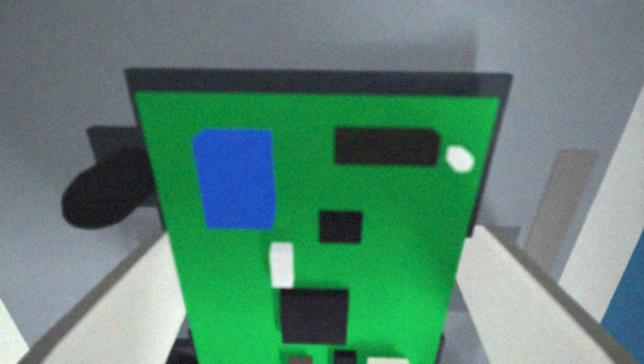

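{"name": "move", "arguments": {
  "target": {"side":"right","x":0.403,"y":-0.099,"z":0.957,"quat_wxyz":[1,0,0,0]},
  "cameras": []
}}

{"name": "move", "arguments": {
  "target": {"side":"right","x":0.4045,"y":-0.091,"z":0.957,"quat_wxyz":[1,0,0,0]},
  "cameras": []
}}

{"name": "move", "arguments": {
  "target": {"side":"right","x":0.4045,"y":-0.091,"z":0.946,"quat_wxyz":[1,0,0,0]},
  "cameras": ["right_wrist_camera"]
}}

{"name": "move", "arguments": {
  "target": {"side":"right","x":0.4045,"y":-0.091,"z":0.94,"quat_wxyz":[1,0,0,0]},
  "cameras": ["right_wrist_camera"]
}}

Scene clock: 782.00 s.
Joint torques (N m): left_arm=[-7.52 10.18 7.27 -4.87 -0.33 -1.09 -0.15] | right_arm=[-20.96 -8.18 -9.75 -0.46 0.13 0.32 0.05]
External joint torques (N m): left_arm=[0.46 -0.51 -0.13 0.88 0.2 0.1 -0.12] | right_arm=[1.78 -0.13 0.4 -0.03 -0.1 0.32 0.05]
Motor temperatures (°C): left_arm=[29 31 29 32 37 34 40] | right_arm=[36 34 29 31 45 36 35]
Wrist force (N): left_arm=[-5.5 -0.1 -8.4] | right_arm=[2.3 10.7 -13.0]
Wrist torque (N m): left_arm=[-0.01 -0.64 -0.18] | right_arm=[-0.05 0.85 0.54]
Wrist force, peak (N): left_arm=[-5.7 -0.3 -8.7] | right_arm=[2.4 13.4 -15.2]
move: done
base_odometry: x=-1.949 y=-0.150 heading=-2.550
lidar_m: 0.25 0.23 0.31 0.67 3.25 4.32 4.10 2.18 1.54 1.06 1.07 0.94
base_status: not commanded
joint_positions: torso_squat_rad=+0.350 torso_shift_rad=+0.200 torso_pitch_rad=+0.250 torso_yaw_rad=+0.000 left_shoulder_pitch_rad=-0.140 left_shoulder_roll_rad=+0.819 left_shoulder_yaw_rad=+0.189 left_elbow_rad=-2.315 left_forearm_roll_rad=+0.658 left_wrist_pitch_rad=+1.454 left_hand_roll_rad=+0.451 left_gripper_m=+0.000 right_shoulder_pitch_rad=-1.532 right_shoulder_roll_rad=-0.768 right_shoulder_yaw_rad=+1.402 right_elbow_rad=-1.463 right_forearm_roll_rad=-1.471 right_wrist_pitch_rad=+1.296 right_hand_roll_rad=-1.085 right_gripper_m=+0.081 head_pan_rad=+0.000 head_tilt_rad=+0.900
joint_status: all done
wheel_motors_off: 0
motor_effort: left_wheel=-1(1) right_wheel=+2(3)
contact_limits: right_gripper_m 600 mA
chest: x=-0.0209 y=-0.0007 z=+1.2248 quat_wxyz=(+0.992, +0.000, +0.125, +0.000) (m; base frame)
left_hand: x=+0.3790 y=+0.3302 z=+1.0433 quat_wxyz=(+0.941, +0.000, -0.337, +0.000) (m; base frame)
right_hand: x=+0.4031 y=-0.0988 z=+0.9569 quat_wxyz=(+1.000, +0.000, +0.000, +0.000) (m; base frame)
right_hand_status: reached (checked arc, planned for 0.1 s): 0 mm and 0.0 deg off.
pictures: none
No camera images: "cameras" was empty.

Scene clock: 782.83 s.
Joint torques (N m): left_arm=[-7.36 10.05 7.33 -4.9 -0.31 -1.22 -0.15] | right_arm=[-21.14 -6.75 -9.52 0.32 -0.03 0.01 -0.03]
External joint torques (N m): left_arm=[0.62 -0.64 -0.07 0.85 0.22 -0.02 -0.11] | right_arm=[1.76 1.22 0.59 0.74 -0.27 0.02 -0.03]
Motor temperatures (°C): left_arm=[29 31 29 32 37 34 40] | right_arm=[36 34 29 31 45 36 35]
Wrist force (N): left_arm=[-5.7 0.1 -8.3] | right_arm=[2.3 10.6 -13.1]
Wrist torque (N m): left_arm=[-0.05 -0.67 -0.17] | right_arm=[-0.04 0.85 0.54]
Wrist force, peak (N): left_arm=[-6.0 0.0 -8.6] | right_arm=[1.0 11.8 -13.8]
move: done
base_odometry: x=-1.949 y=-0.150 heading=-2.550
lidar_m: 0.24 0.23 0.30 0.67 3.25 4.31 4.11 2.19 1.55 1.07 1.08 0.95
base_status: not commanded
joint_positions: torso_squat_rad=+0.350 torso_shift_rad=+0.200 torso_pitch_rad=+0.250 torso_yaw_rad=+0.000 left_shoulder_pitch_rad=-0.140 left_shoulder_roll_rad=+0.819 left_shoulder_yaw_rad=+0.189 left_elbow_rad=-2.315 left_forearm_roll_rad=+0.658 left_wrist_pitch_rad=+1.454 left_hand_roll_rad=+0.451 left_gripper_m=+0.000 right_shoulder_pitch_rad=-1.540 right_shoulder_roll_rad=-0.743 right_shoulder_yaw_rad=+1.401 right_elbow_rad=-1.442 right_forearm_roll_rad=-1.472 right_wrist_pitch_rad=+1.300 right_hand_roll_rad=-1.090 right_gripper_m=+0.081 head_pan_rad=+0.000 head_tilt_rad=+0.900
joint_status: all done
wheel_motors_off: 0
motor_effort: left_wheel=+0(2) right_wheel=+3(4)
contact_limits: right_gripper_m 600 mA
chest: x=-0.0209 y=-0.0007 z=+1.2248 quat_wxyz=(+0.992, +0.000, +0.125, +0.000) (m; base frame)
left_hand: x=+0.3790 y=+0.3302 z=+1.0433 quat_wxyz=(+0.941, +0.000, -0.337, +0.000) (m; base frame)
right_hand: x=+0.4044 y=-0.0910 z=+0.9572 quat_wxyz=(+1.000, +0.000, +0.000, +0.000) (m; base frame)
right_hand_status: reached (checked arc, planned for 0.2 s): 0 mm and 0.0 deg off.
pictures: none
No camera images: "cameras" was empty.

Scene clock: 783.53 s.
Joint torques (N m): left_arm=[-7.47 10.18 7.44 -4.94 -0.24 -1.11 -0.19] | right_arm=[-20.84 -6.62 -9.43 0.06 0.13 -0.11 0.1]
External joint torques (N m): left_arm=[0.51 -0.51 0.04 0.81 0.28 0.08 -0.16] | right_arm=[2.05 1.3 0.57 0.57 -0.1 -0.11 0.1]
Motor temperatures (°C): left_arm=[29 31 29 32 37 34 40] | right_arm=[36 34 29 31 45 36 35]
Wrist force (N): left_arm=[-5.6 -0.2 -8.5] | right_arm=[2.4 10.7 -13.2]
Wrist torque (N m): left_arm=[0.00 -0.66 -0.17] | right_arm=[-0.05 0.85 0.54]
Wrist force, peak (N): left_arm=[-5.8 -0.2 -8.8] | right_arm=[1.6 11.1 -14.7]
move: done
base_odometry: x=-1.949 y=-0.150 heading=-2.550
lidar_m: 0.25 0.22 0.30 0.67 3.25 4.31 4.11 2.19 1.56 1.06 1.08 0.94
base_status: not commanded
joint_positions: torso_squat_rad=+0.350 torso_shift_rad=+0.200 torso_pitch_rad=+0.250 torso_yaw_rad=+0.000 left_shoulder_pitch_rad=-0.140 left_shoulder_roll_rad=+0.819 left_shoulder_yaw_rad=+0.189 left_elbow_rad=-2.315 left_forearm_roll_rad=+0.658 left_wrist_pitch_rad=+1.454 left_hand_roll_rad=+0.451 left_gripper_m=+0.000 right_shoulder_pitch_rad=-1.523 right_shoulder_roll_rad=-0.729 right_shoulder_yaw_rad=+1.411 right_elbow_rad=-1.424 right_forearm_roll_rad=-1.459 right_wrist_pitch_rad=+1.282 right_hand_roll_rad=-1.084 right_gripper_m=+0.081 head_pan_rad=+0.000 head_tilt_rad=+0.900
joint_status: all done
wheel_motors_off: 0
motor_effort: left_wheel=+0(2) right_wheel=+2(4)
contact_limits: right_gripper_m 600 mA
chest: x=-0.0209 y=-0.0007 z=+1.2248 quat_wxyz=(+0.992, +0.000, +0.125, +0.000) (m; base frame)
left_hand: x=+0.3790 y=+0.3302 z=+1.0433 quat_wxyz=(+0.941, +0.000, -0.337, +0.000) (m; base frame)
right_hand: x=+0.4043 y=-0.0911 z=+0.9465 quat_wxyz=(+1.000, +0.000, +0.000, +0.000) (m; base frame)
right_hand_status: reached (checked arc, planned for 0.2 s): 1 mm and 0.0 deg off.
pictures: right_wrist_camera
camera_calibration:
right_wrist_camera: T_world_to_cam=[[-0.999644, 0.0200997, -0.0175377, 0.425064], [0.0102225, 0.895913, 0.444111, -0.309613], [0.0246388, 0.443774, -0.8958, 0.95006], [0, 0, 0, 1]] pos_world=[0.404669, -0.152768, 0.996021]

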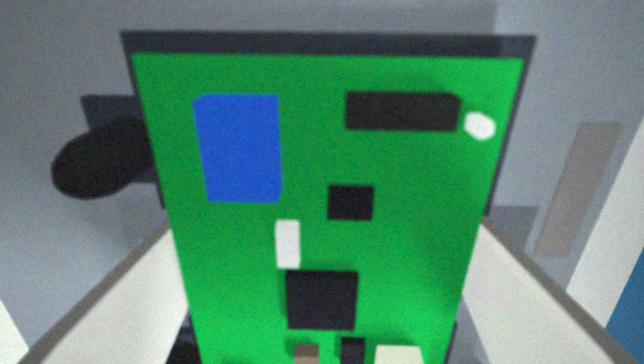

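Scene clock: 784.07 s.
Joint torques (N m): left_arm=[-7.65 10.13 7.47 -4.99 -0.3 -1.08 -0.15] | right_arm=[-20.69 -6.53 -8.92 -0.04 0.03 -0.09 0.07]
External joint torques (N m): left_arm=[0.33 -0.55 0.07 0.76 0.22 0.12 -0.12] | right_arm=[2.21 1.37 1 0.51 -0.2 -0.09 0.07]
Motor temperatures (°C): left_arm=[29 31 29 32 37 34 40] | right_arm=[36 34 29 31 45 36 35]
Wrist force (N): left_arm=[-5.7 -0.2 -8.1] | right_arm=[2.3 10.8 -13.0]
Wrist torque (N m): left_arm=[0.01 -0.65 -0.16] | right_arm=[-0.05 0.84 0.53]
Wrist force, peak (N): left_arm=[-5.7 -0.2 -8.7] | right_arm=[2.1 11.5 -13.8]
move: done
base_odometry: x=-1.949 y=-0.150 heading=-2.550
lidar_m: 0.25 0.23 0.31 0.67 3.25 4.32 4.11 2.18 1.55 1.06 1.08 0.95
base_status: not commanded
joint_positions: torso_squat_rad=+0.350 torso_shift_rad=+0.200 torso_pitch_rad=+0.250 torso_yaw_rad=+0.000 left_shoulder_pitch_rad=-0.140 left_shoulder_roll_rad=+0.819 left_shoulder_yaw_rad=+0.189 left_elbow_rad=-2.315 left_forearm_roll_rad=+0.658 left_wrist_pitch_rad=+1.454 left_hand_roll_rad=+0.451 left_gripper_m=+0.000 right_shoulder_pitch_rad=-1.514 right_shoulder_roll_rad=-0.719 right_shoulder_yaw_rad=+1.416 right_elbow_rad=-1.410 right_forearm_roll_rad=-1.452 right_wrist_pitch_rad=+1.271 right_hand_roll_rad=-1.080 right_gripper_m=+0.081 head_pan_rad=+0.000 head_tilt_rad=+0.900
joint_status: all done
wheel_motors_off: 0
motor_effort: left_wheel=+1(1) right_wheel=+2(3)
contact_limits: right_gripper_m 600 mA
chest: x=-0.0209 y=-0.0007 z=+1.2248 quat_wxyz=(+0.992, +0.000, +0.125, +0.000) (m; base frame)
left_hand: x=+0.3790 y=+0.3302 z=+1.0433 quat_wxyz=(+0.941, +0.000, -0.337, +0.000) (m; base frame)
right_hand: x=+0.4046 y=-0.0911 z=+0.9403 quat_wxyz=(+1.000, +0.000, +0.000, +0.000) (m; base frame)
right_hand_status: reached (checked arc, planned for 0.1 s): 0 mm and 0.0 deg off.
pictures: right_wrist_camera
camera_calibration:
right_wrist_camera: T_world_to_cam=[[-0.99964, 0.0202962, -0.0175626, 0.425239], [0.0103859, 0.895882, 0.444172, -0.307084], [0.024749, 0.443829, -0.89577, 0.944429], [0, 0, 0, 1]] pos_world=[0.404902, -0.152685, 0.989858]

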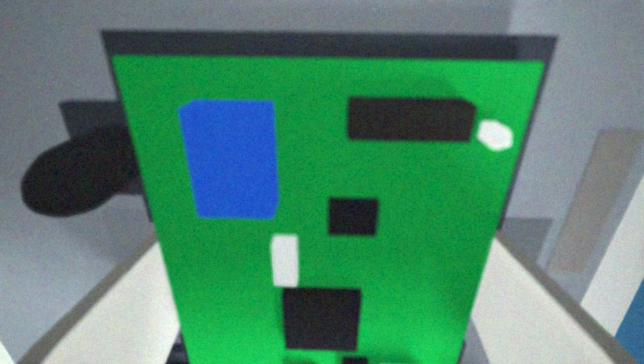

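{"name": "move", "arguments": {
  "joints": {"right_gripper_m":0.088},
  "contact_limits": {"right_gripper_m":350},
  "cameras": []
}}

{"name": "move", "arguments": {
  "target": {"side":"right","x":0.374,"y":-0.091,"z":0.94,"quat_wxyz":[1,0,0,0]},
  "min_time_s": 1.5,
  "cameras": ["head_camera","right_wrist_camera"]
}}

Scene clock: 791.40 s.
Joint torques (N m): left_arm=[-7.57 10.06 7.33 -4.98 -0.26 -1.2 -0.14] | right_arm=[-20.61 -6.41 -8.9 -0.12 0.03 -0.08 0.11]
External joint torques (N m): left_arm=[0.41 -0.63 -0.07 0.77 0.27 -0.01 -0.11] | right_arm=[2.3 1.48 1.02 0.42 -0.2 -0.07 0.11]
Motor temperatures (°C): left_arm=[29 31 29 32 37 34 40] | right_arm=[36 34 29 31 45 36 35]
Wrist force (N): left_arm=[-5.6 0.0 -8.2] | right_arm=[2.2 10.8 -12.9]
Wrist torque (N m): left_arm=[-0.01 -0.66 -0.17] | right_arm=[-0.07 0.81 0.53]
Wrist force, peak (N): left_arm=[-5.8 0.1 -8.6] | right_arm=[2.5 11.0 -13.3]
move: done
base_odometry: x=-1.949 y=-0.150 heading=-2.550
lidar_m: 0.25 0.23 0.30 0.67 3.25 4.32 4.11 2.19 1.56 1.06 1.09 0.94
base_status: not commanded
joint_positions: torso_squat_rad=+0.350 torso_shift_rad=+0.200 torso_pitch_rad=+0.250 torso_yaw_rad=+0.000 left_shoulder_pitch_rad=-0.140 left_shoulder_roll_rad=+0.819 left_shoulder_yaw_rad=+0.189 left_elbow_rad=-2.315 left_forearm_roll_rad=+0.658 left_wrist_pitch_rad=+1.454 left_hand_roll_rad=+0.451 left_gripper_m=+0.000 right_shoulder_pitch_rad=-1.514 right_shoulder_roll_rad=-0.719 right_shoulder_yaw_rad=+1.416 right_elbow_rad=-1.410 right_forearm_roll_rad=-1.452 right_wrist_pitch_rad=+1.271 right_hand_roll_rad=-1.080 right_gripper_m=+0.088 head_pan_rad=+0.000 head_tilt_rad=+0.900
joint_status: all done
wheel_motors_off: 0
motor_effort: left_wheel=-1(1) right_wheel=+3(4)
contact_limits: right_gripper_m 350 mA
chest: x=-0.0209 y=-0.0007 z=+1.2248 quat_wxyz=(+0.992, +0.000, +0.125, +0.000) (m; base frame)
left_hand: x=+0.3790 y=+0.3302 z=+1.0433 quat_wxyz=(+0.941, +0.000, -0.337, +0.000) (m; base frame)
right_hand: x=+0.4046 y=-0.0911 z=+0.9403 quat_wxyz=(+1.000, +0.000, +0.000, +0.000) (m; base frame)
pictures: none
No camera images: "cameras" was empty.

Scene clock: 793.23 s.
Joint torques (N m): left_arm=[-7.43 10.02 7.26 -4.91 -0.25 -1.17 -0.15] | right_arm=[-11.74 -5.18 -3.96 -5.54 -3.34 2.51 0.1]
External joint torques (N m): left_arm=[0.54 -0.67 -0.14 0.84 0.27 0.02 -0.12] | right_arm=[10.01 2.44 6.28 -4.67 -3.56 2.52 0.1]
Motor temperatures (°C): left_arm=[29 31 29 32 37 34 40] | right_arm=[36 34 29 31 45 36 35]
Wrist force (N): left_arm=[-5.5 -0.1 -8.4] | right_arm=[21.2 14.6 -11.2]
Wrist torque (N m): left_arm=[0.00 -0.63 -0.15] | right_arm=[0.01 0.67 0.17]
Wrist force, peak (N): left_arm=[-5.6 0.0 -8.7] | right_arm=[26.6 9.6 -19.7]
move: done
base_odometry: x=-1.949 y=-0.150 heading=-2.550
lidar_m: 0.24 0.23 0.31 0.67 3.25 4.32 4.11 2.19 1.54 1.06 1.08 0.94
base_status: not commanded
joint_positions: torso_squat_rad=+0.350 torso_shift_rad=+0.200 torso_pitch_rad=+0.250 torso_yaw_rad=+0.000 left_shoulder_pitch_rad=-0.140 left_shoulder_roll_rad=+0.819 left_shoulder_yaw_rad=+0.189 left_elbow_rad=-2.315 left_forearm_roll_rad=+0.658 left_wrist_pitch_rad=+1.454 left_hand_roll_rad=+0.451 left_gripper_m=+0.000 right_shoulder_pitch_rad=-1.502 right_shoulder_roll_rad=-0.775 right_shoulder_yaw_rad=+1.431 right_elbow_rad=-1.581 right_forearm_roll_rad=-1.412 right_wrist_pitch_rad=+1.265 right_hand_roll_rad=-1.202 right_gripper_m=+0.088 head_pan_rad=+0.000 head_tilt_rad=+0.900
joint_status: all done
wheel_motors_off: 0
motor_effort: left_wheel=-1(3) right_wheel=+0(4)
contact_limits: right_gripper_m 350 mA
chest: x=-0.0206 y=-0.0007 z=+1.2247 quat_wxyz=(+0.992, +0.000, +0.125, +0.000) (m; base frame)
left_hand: x=+0.3793 y=+0.3302 z=+1.0431 quat_wxyz=(+0.941, +0.000, -0.337, +0.000) (m; base frame)
right_hand: x=+0.3758 y=-0.0905 z=+0.9411 quat_wxyz=(+1.000, +0.001, -0.002, +0.000) (m; base frame)
right_hand_status: reached (checked arc, planned for 1.5 s): 2 mm and 0.2 deg off.
pictures: head_camera, right_wrist_camera
camera_calibration:
head_camera: T_world_to_cam=[[0.0383939, -0.998748, 0.0320746, -0.0497857], [-0.895125, -0.0486422, -0.443154, 0.730073], [0.444159, -0.0116964, -0.895872, 1.18261], [0, 0, 0, 1]] pos_world=[0.130152, -0.00037883, 1.3846]
right_wrist_camera: T_world_to_cam=[[-0.999583, 0.0208449, -0.0199838, 0.398807], [0.00975814, 0.895161, 0.445635, -0.308817], [0.0271779, 0.445254, -0.894992, 0.944098], [0, 0, 0, 1]] pos_world=[0.375995, -0.152235, 0.990549]

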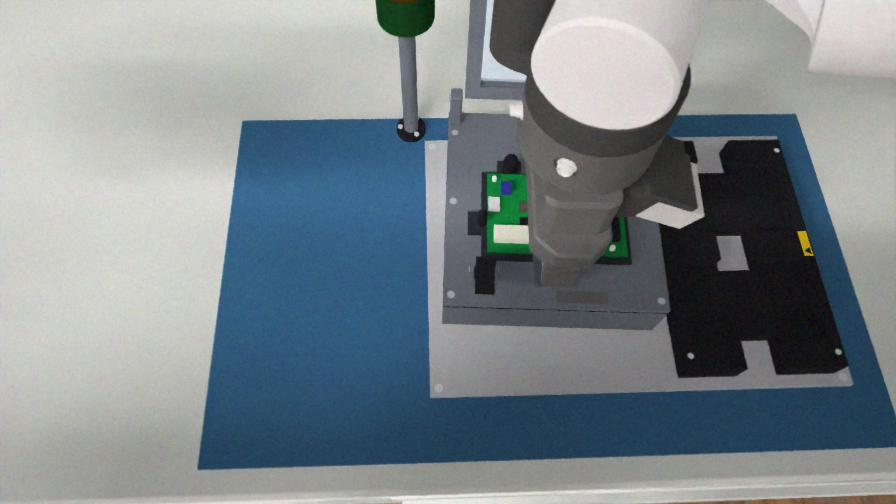

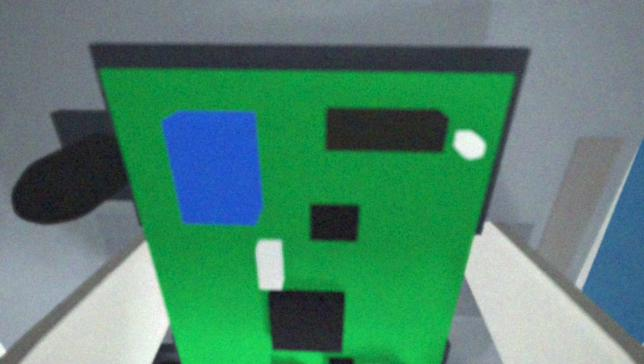

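{"name": "move", "arguments": {
  "target": {"side":"right","x":0.379,"y":-0.091,"z":0.94,"quat_wxyz":[1,0,0,0]},
  "cameras": []
}}

{"name": "move", "arguments": {
  "joints": {"right_gripper_m":0.055},
  "contact_limits": {"right_gripper_m":500},
  "cameras": ["right_wrist_camera"]
}}

{"name": "move", "arguments": {
  "target": {"side":"right","x":0.379,"y":-0.091,"z":0.975,"quat_wxyz":[1,0,0,0]},
  "min_time_s": 1,
  "cameras": ["head_camera"]
}}

{"name": "move", "arguments": {
  "target": {"side":"right","x":0.375,"y":-0.091,"z":1.08,"quat_wxyz":[1,0,0,0]},
  "cameras": ["head_camera"]
}}

Scene clock: 804.67 s.
Joint torques (N m): left_arm=[-7.36 10.04 7.16 -4.89 -0.22 -1.14 -0.16] | right_arm=[-18.6 -5.79 -8.49 -1.01 -0.32 0.21 0.14]
External joint torques (N m): left_arm=[0.62 -0.65 -0.24 0.86 0.3 0.05 -0.13] | right_arm=[3.3 1.87 1.71 -0.19 -0.55 0.21 0.14]
Motor temperatures (°C): left_arm=[29 31 29 32 37 34 40] | right_arm=[36 34 29 32 46 36 35]
Wrist force (N): left_arm=[-5.5 0.3 -8.3] | right_arm=[2.1 10.9 -13.1]
Wrist torque (N m): left_arm=[-0.05 -0.64 -0.16] | right_arm=[-0.07 0.82 0.53]
Wrist force, peak (N): left_arm=[-5.5 0.2 -8.9] | right_arm=[21.1 12.5 -15.8]
move: done
base_odometry: x=-1.949 y=-0.150 heading=-2.550
lidar_m: 0.25 0.23 0.30 0.66 3.24 4.33 4.10 2.19 1.55 1.06 1.08 0.94
base_status: not commanded
joint_positions: torso_squat_rad=+0.350 torso_shift_rad=+0.200 torso_pitch_rad=+0.250 torso_yaw_rad=+0.000 left_shoulder_pitch_rad=-0.140 left_shoulder_roll_rad=+0.819 left_shoulder_yaw_rad=+0.189 left_elbow_rad=-2.315 left_forearm_roll_rad=+0.658 left_wrist_pitch_rad=+1.454 left_hand_roll_rad=+0.451 left_gripper_m=+0.000 right_shoulder_pitch_rad=-1.503 right_shoulder_roll_rad=-0.768 right_shoulder_yaw_rad=+1.430 right_elbow_rad=-1.559 right_forearm_roll_rad=-1.418 right_wrist_pitch_rad=+1.266 right_hand_roll_rad=-1.186 right_gripper_m=+0.088 head_pan_rad=+0.000 head_tilt_rad=+0.900
joint_status: all done
wheel_motors_off: 0
motor_effort: left_wheel=+0(2) right_wheel=+1(3)
contact_limits: right_gripper_m 350 mA
chest: x=-0.0208 y=-0.0007 z=+1.2248 quat_wxyz=(+0.992, +0.000, +0.125, +0.000) (m; base frame)
left_hand: x=+0.3791 y=+0.3302 z=+1.0433 quat_wxyz=(+0.941, +0.000, -0.337, +0.000) (m; base frame)
right_hand: x=+0.3792 y=-0.0910 z=+0.9406 quat_wxyz=(+1.000, +0.000, -0.001, +0.000) (m; base frame)
right_hand_status: reached (checked arc, planned for 0.2 s): 1 mm and 0.1 deg off.
pictures: none
No camera images: "cameras" was empty.

Scene clock: 805.53 s.
Joint torques (N m): left_arm=[-7.32 10.27 7.35 -4.89 -0.25 -1.08 -0.17] | right_arm=[-16.35 -4.63 -7.44 -4.07 -2.82 1.61 0.2]
External joint torques (N m): left_arm=[0.65 -0.42 -0.05 0.87 0.27 0.11 -0.13] | right_arm=[5.56 3.03 2.76 -3.25 -3.05 1.61 0.2]
Motor temperatures (°C): left_arm=[29 31 29 32 37 34 40] | right_arm=[36 34 29 32 46 36 35]
Wrist force (N): left_arm=[-5.6 0.0 -8.3] | right_arm=[17.0 11.8 -16.7]
Wrist torque (N m): left_arm=[-0.03 -0.65 -0.16] | right_arm=[-0.04 0.79 0.50]
Wrist force, peak (N): left_arm=[-5.6 -0.2 -8.7] | right_arm=[26.8 13.6 -16.5]
move: off_target
base_odometry: x=-1.949 y=-0.150 heading=-2.550
lidar_m: 0.25 0.23 0.31 0.67 3.25 4.32 4.10 2.19 1.55 1.06 1.08 0.95
base_status: not commanded
joint_positions: torso_squat_rad=+0.350 torso_shift_rad=+0.200 torso_pitch_rad=+0.250 torso_yaw_rad=+0.000 left_shoulder_pitch_rad=-0.140 left_shoulder_roll_rad=+0.819 left_shoulder_yaw_rad=+0.189 left_elbow_rad=-2.315 left_forearm_roll_rad=+0.658 left_wrist_pitch_rad=+1.454 left_hand_roll_rad=+0.451 left_gripper_m=+0.000 right_shoulder_pitch_rad=-1.504 right_shoulder_roll_rad=-0.768 right_shoulder_yaw_rad=+1.429 right_elbow_rad=-1.558 right_forearm_roll_rad=-1.417 right_wrist_pitch_rad=+1.265 right_hand_roll_rad=-1.186 right_gripper_m=+0.070 head_pan_rad=+0.000 head_tilt_rad=+0.900
joint_status: right_gripper_m off_target (ended at +0.070, target +0.055)
wheel_motors_off: 0
motor_effort: left_wheel=-2(2) right_wheel=+0(2)
contact_limits: right_gripper_m 500 mA
chest: x=-0.0207 y=-0.0007 z=+1.2247 quat_wxyz=(+0.992, +0.000, +0.125, +0.000) (m; base frame)
left_hand: x=+0.3792 y=+0.3302 z=+1.0432 quat_wxyz=(+0.941, +0.000, -0.337, +0.000) (m; base frame)
right_hand: x=+0.3799 y=-0.0911 z=+0.9407 quat_wxyz=(+1.000, +0.000, -0.002, -0.001) (m; base frame)
pictures: right_wrist_camera
camera_calibration:
right_wrist_camera: T_world_to_cam=[[-0.999573, 0.0212595, -0.0200401, 0.403029], [0.0101367, 0.895683, 0.444577, -0.307313], [0.027401, 0.444184, -0.895516, 0.944192], [0, 0, 0, 1]] pos_world=[0.3801, -0.152708, 0.99024]

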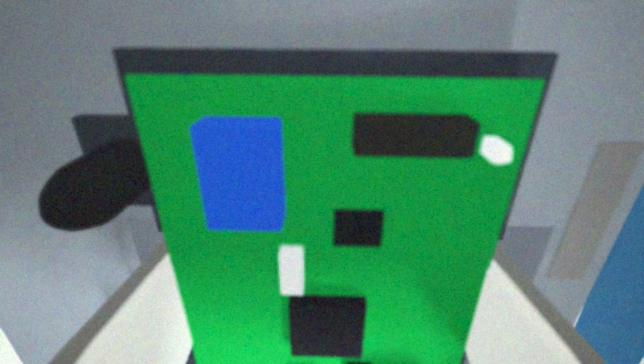

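Scene clock: 806.87 s.
Joint torques (N m): left_arm=[-7.52 9.87 7.33 -5.02 -0.26 -1.13 -0.16] | right_arm=[-21.34 -8.69 -11.16 -0.88 -0.33 0.18 -0.29]
External joint torques (N m): left_arm=[0.45 -0.82 -0.07 0.73 0.27 0.06 -0.13] | right_arm=[0.55 -0.92 -0.67 -0.39 -0.55 0.18 -0.29]
Motor temperatures (°C): left_arm=[29 31 29 32 37 34 40] | right_arm=[36 34 29 32 46 36 35]
Wrist force (N): left_arm=[-5.5 0.0 -8.6] | right_arm=[2.2 11.1 -13.7]
Wrist torque (N m): left_arm=[-0.01 -0.64 -0.17] | right_arm=[-0.12 0.83 0.53]
Wrist force, peak (N): left_arm=[-5.6 0.2 -8.8] | right_arm=[19.8 13.9 -22.9]
move: done
base_odometry: x=-1.949 y=-0.150 heading=-2.550
lidar_m: 0.25 0.23 0.30 0.67 3.24 4.32 4.11 2.19 1.54 1.06 1.09 0.94
base_status: not commanded
joint_positions: torso_squat_rad=+0.350 torso_shift_rad=+0.200 torso_pitch_rad=+0.250 torso_yaw_rad=+0.000 left_shoulder_pitch_rad=-0.140 left_shoulder_roll_rad=+0.819 left_shoulder_yaw_rad=+0.189 left_elbow_rad=-2.315 left_forearm_roll_rad=+0.658 left_wrist_pitch_rad=+1.454 left_hand_roll_rad=+0.451 left_gripper_m=+0.000 right_shoulder_pitch_rad=-1.556 right_shoulder_roll_rad=-0.812 right_shoulder_yaw_rad=+1.395 right_elbow_rad=-1.614 right_forearm_roll_rad=-1.471 right_wrist_pitch_rad=+1.325 right_hand_roll_rad=-1.198 right_gripper_m=+0.070 head_pan_rad=+0.000 head_tilt_rad=+0.900
joint_status: all done
wheel_motors_off: 0
motor_effort: left_wheel=-1(2) right_wheel=+1(2)
contact_limits: right_gripper_m 500 mA
chest: x=-0.0209 y=-0.0007 z=+1.2248 quat_wxyz=(+0.992, +0.000, +0.125, +0.000) (m; base frame)
left_hand: x=+0.3791 y=+0.3303 z=+1.0433 quat_wxyz=(+0.941, +0.000, -0.337, +0.000) (m; base frame)
right_hand: x=+0.3788 y=-0.0909 z=+0.9750 quat_wxyz=(+1.000, +0.000, +0.000, +0.000) (m; base frame)
right_hand_status: reached (checked arc, planned for 1.0 s): 0 mm and 0.0 deg off.
pictures: head_camera
camera_calibration:
head_camera: T_world_to_cam=[[0.0383799, -0.998747, 0.0321111, -0.0498097], [-0.895005, -0.048649, -0.443394, 0.730177], [0.444401, -0.0117221, -0.895751, 1.18261], [0, 0, 0, 1]] pos_world=[0.129871, -0.000362203, 1.38468]

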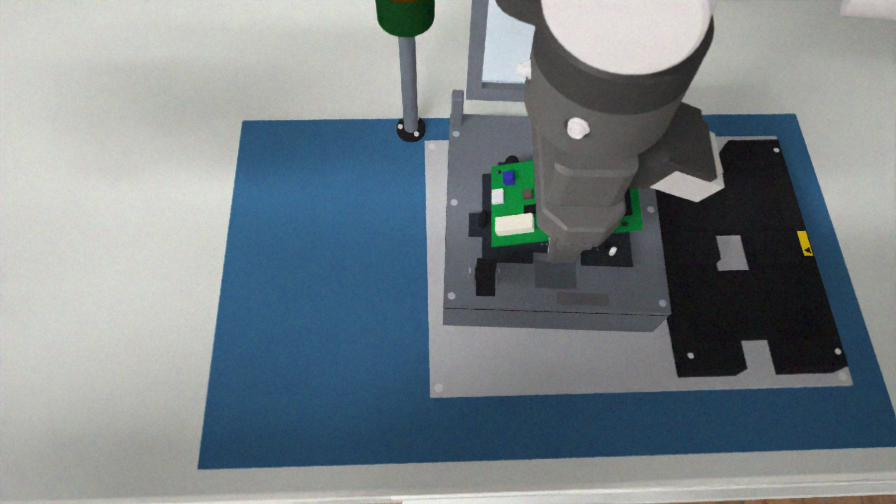

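Scene clock: 807.87 s.
Joint torques (N m): left_arm=[-7.64 10.27 7.5 -4.84 -0.2 -1.16 -0.14] | right_arm=[-18.48 -6.81 -9.68 0.58 0.23 -0.3 -0.13]
External joint torques (N m): left_arm=[0.33 -0.42 0.1 0.91 0.32 0.03 -0.11] | right_arm=[3.11 0.9 1.16 -0.24 0 -0.3 -0.13]
Motor temperatures (°C): left_arm=[29 31 29 32 37 34 40] | right_arm=[36 34 29 32 45 36 35]
Wrist force (N): left_arm=[-5.7 -0.1 -8.1] | right_arm=[2.2 11.0 -13.4]
Wrist torque (N m): left_arm=[0.00 -0.66 -0.16] | right_arm=[-0.09 0.84 0.53]
Wrist force, peak (N): left_arm=[-5.8 -0.2 -8.6] | right_arm=[2.1 11.0 -15.3]
move: done
base_odometry: x=-1.949 y=-0.150 heading=-2.550
lidar_m: 0.25 0.23 0.31 0.67 3.25 4.32 4.11 2.19 1.55 1.06 1.08 0.95
base_status: not commanded
joint_positions: torso_squat_rad=+0.350 torso_shift_rad=+0.200 torso_pitch_rad=+0.250 torso_yaw_rad=+0.000 left_shoulder_pitch_rad=-0.140 left_shoulder_roll_rad=+0.819 left_shoulder_yaw_rad=+0.189 left_elbow_rad=-2.315 left_forearm_roll_rad=+0.658 left_wrist_pitch_rad=+1.454 left_hand_roll_rad=+0.451 left_gripper_m=+0.000 right_shoulder_pitch_rad=-1.724 right_shoulder_roll_rad=-0.914 right_shoulder_yaw_rad=+1.281 right_elbow_rad=-1.700 right_forearm_roll_rad=-1.651 right_wrist_pitch_rad=+1.506 right_hand_roll_rad=-1.217 right_gripper_m=+0.070 head_pan_rad=+0.000 head_tilt_rad=+0.900
joint_status: all done
wheel_motors_off: 0
motor_effort: left_wheel=+0(1) right_wheel=+3(4)
contact_limits: right_gripper_m 500 mA
chest: x=-0.0209 y=-0.0007 z=+1.2248 quat_wxyz=(+0.992, +0.000, +0.125, +0.000) (m; base frame)
left_hand: x=+0.3790 y=+0.3302 z=+1.0433 quat_wxyz=(+0.941, +0.000, -0.337, +0.000) (m; base frame)
right_hand: x=+0.3751 y=-0.0909 z=+1.0804 quat_wxyz=(+1.000, +0.000, +0.000, +0.000) (m; base frame)
right_hand_status: reached (checked arc, planned for 0.5 s): 0 mm and 0.1 deg off.
pictures: head_camera
camera_calibration:
head_camera: T_world_to_cam=[[0.0383413, -0.998749, 0.0321147, -0.0498205], [-0.894954, -0.0486174, -0.443501, 0.73026], [0.444508, -0.0117367, -0.895698, 1.18258], [0, 0, 0, 1]] pos_world=[0.129793, -0.000375086, 1.38471]

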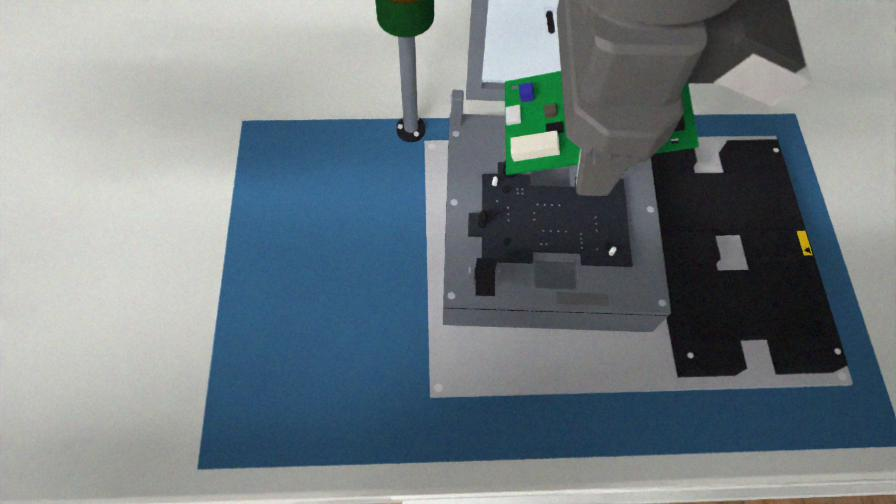

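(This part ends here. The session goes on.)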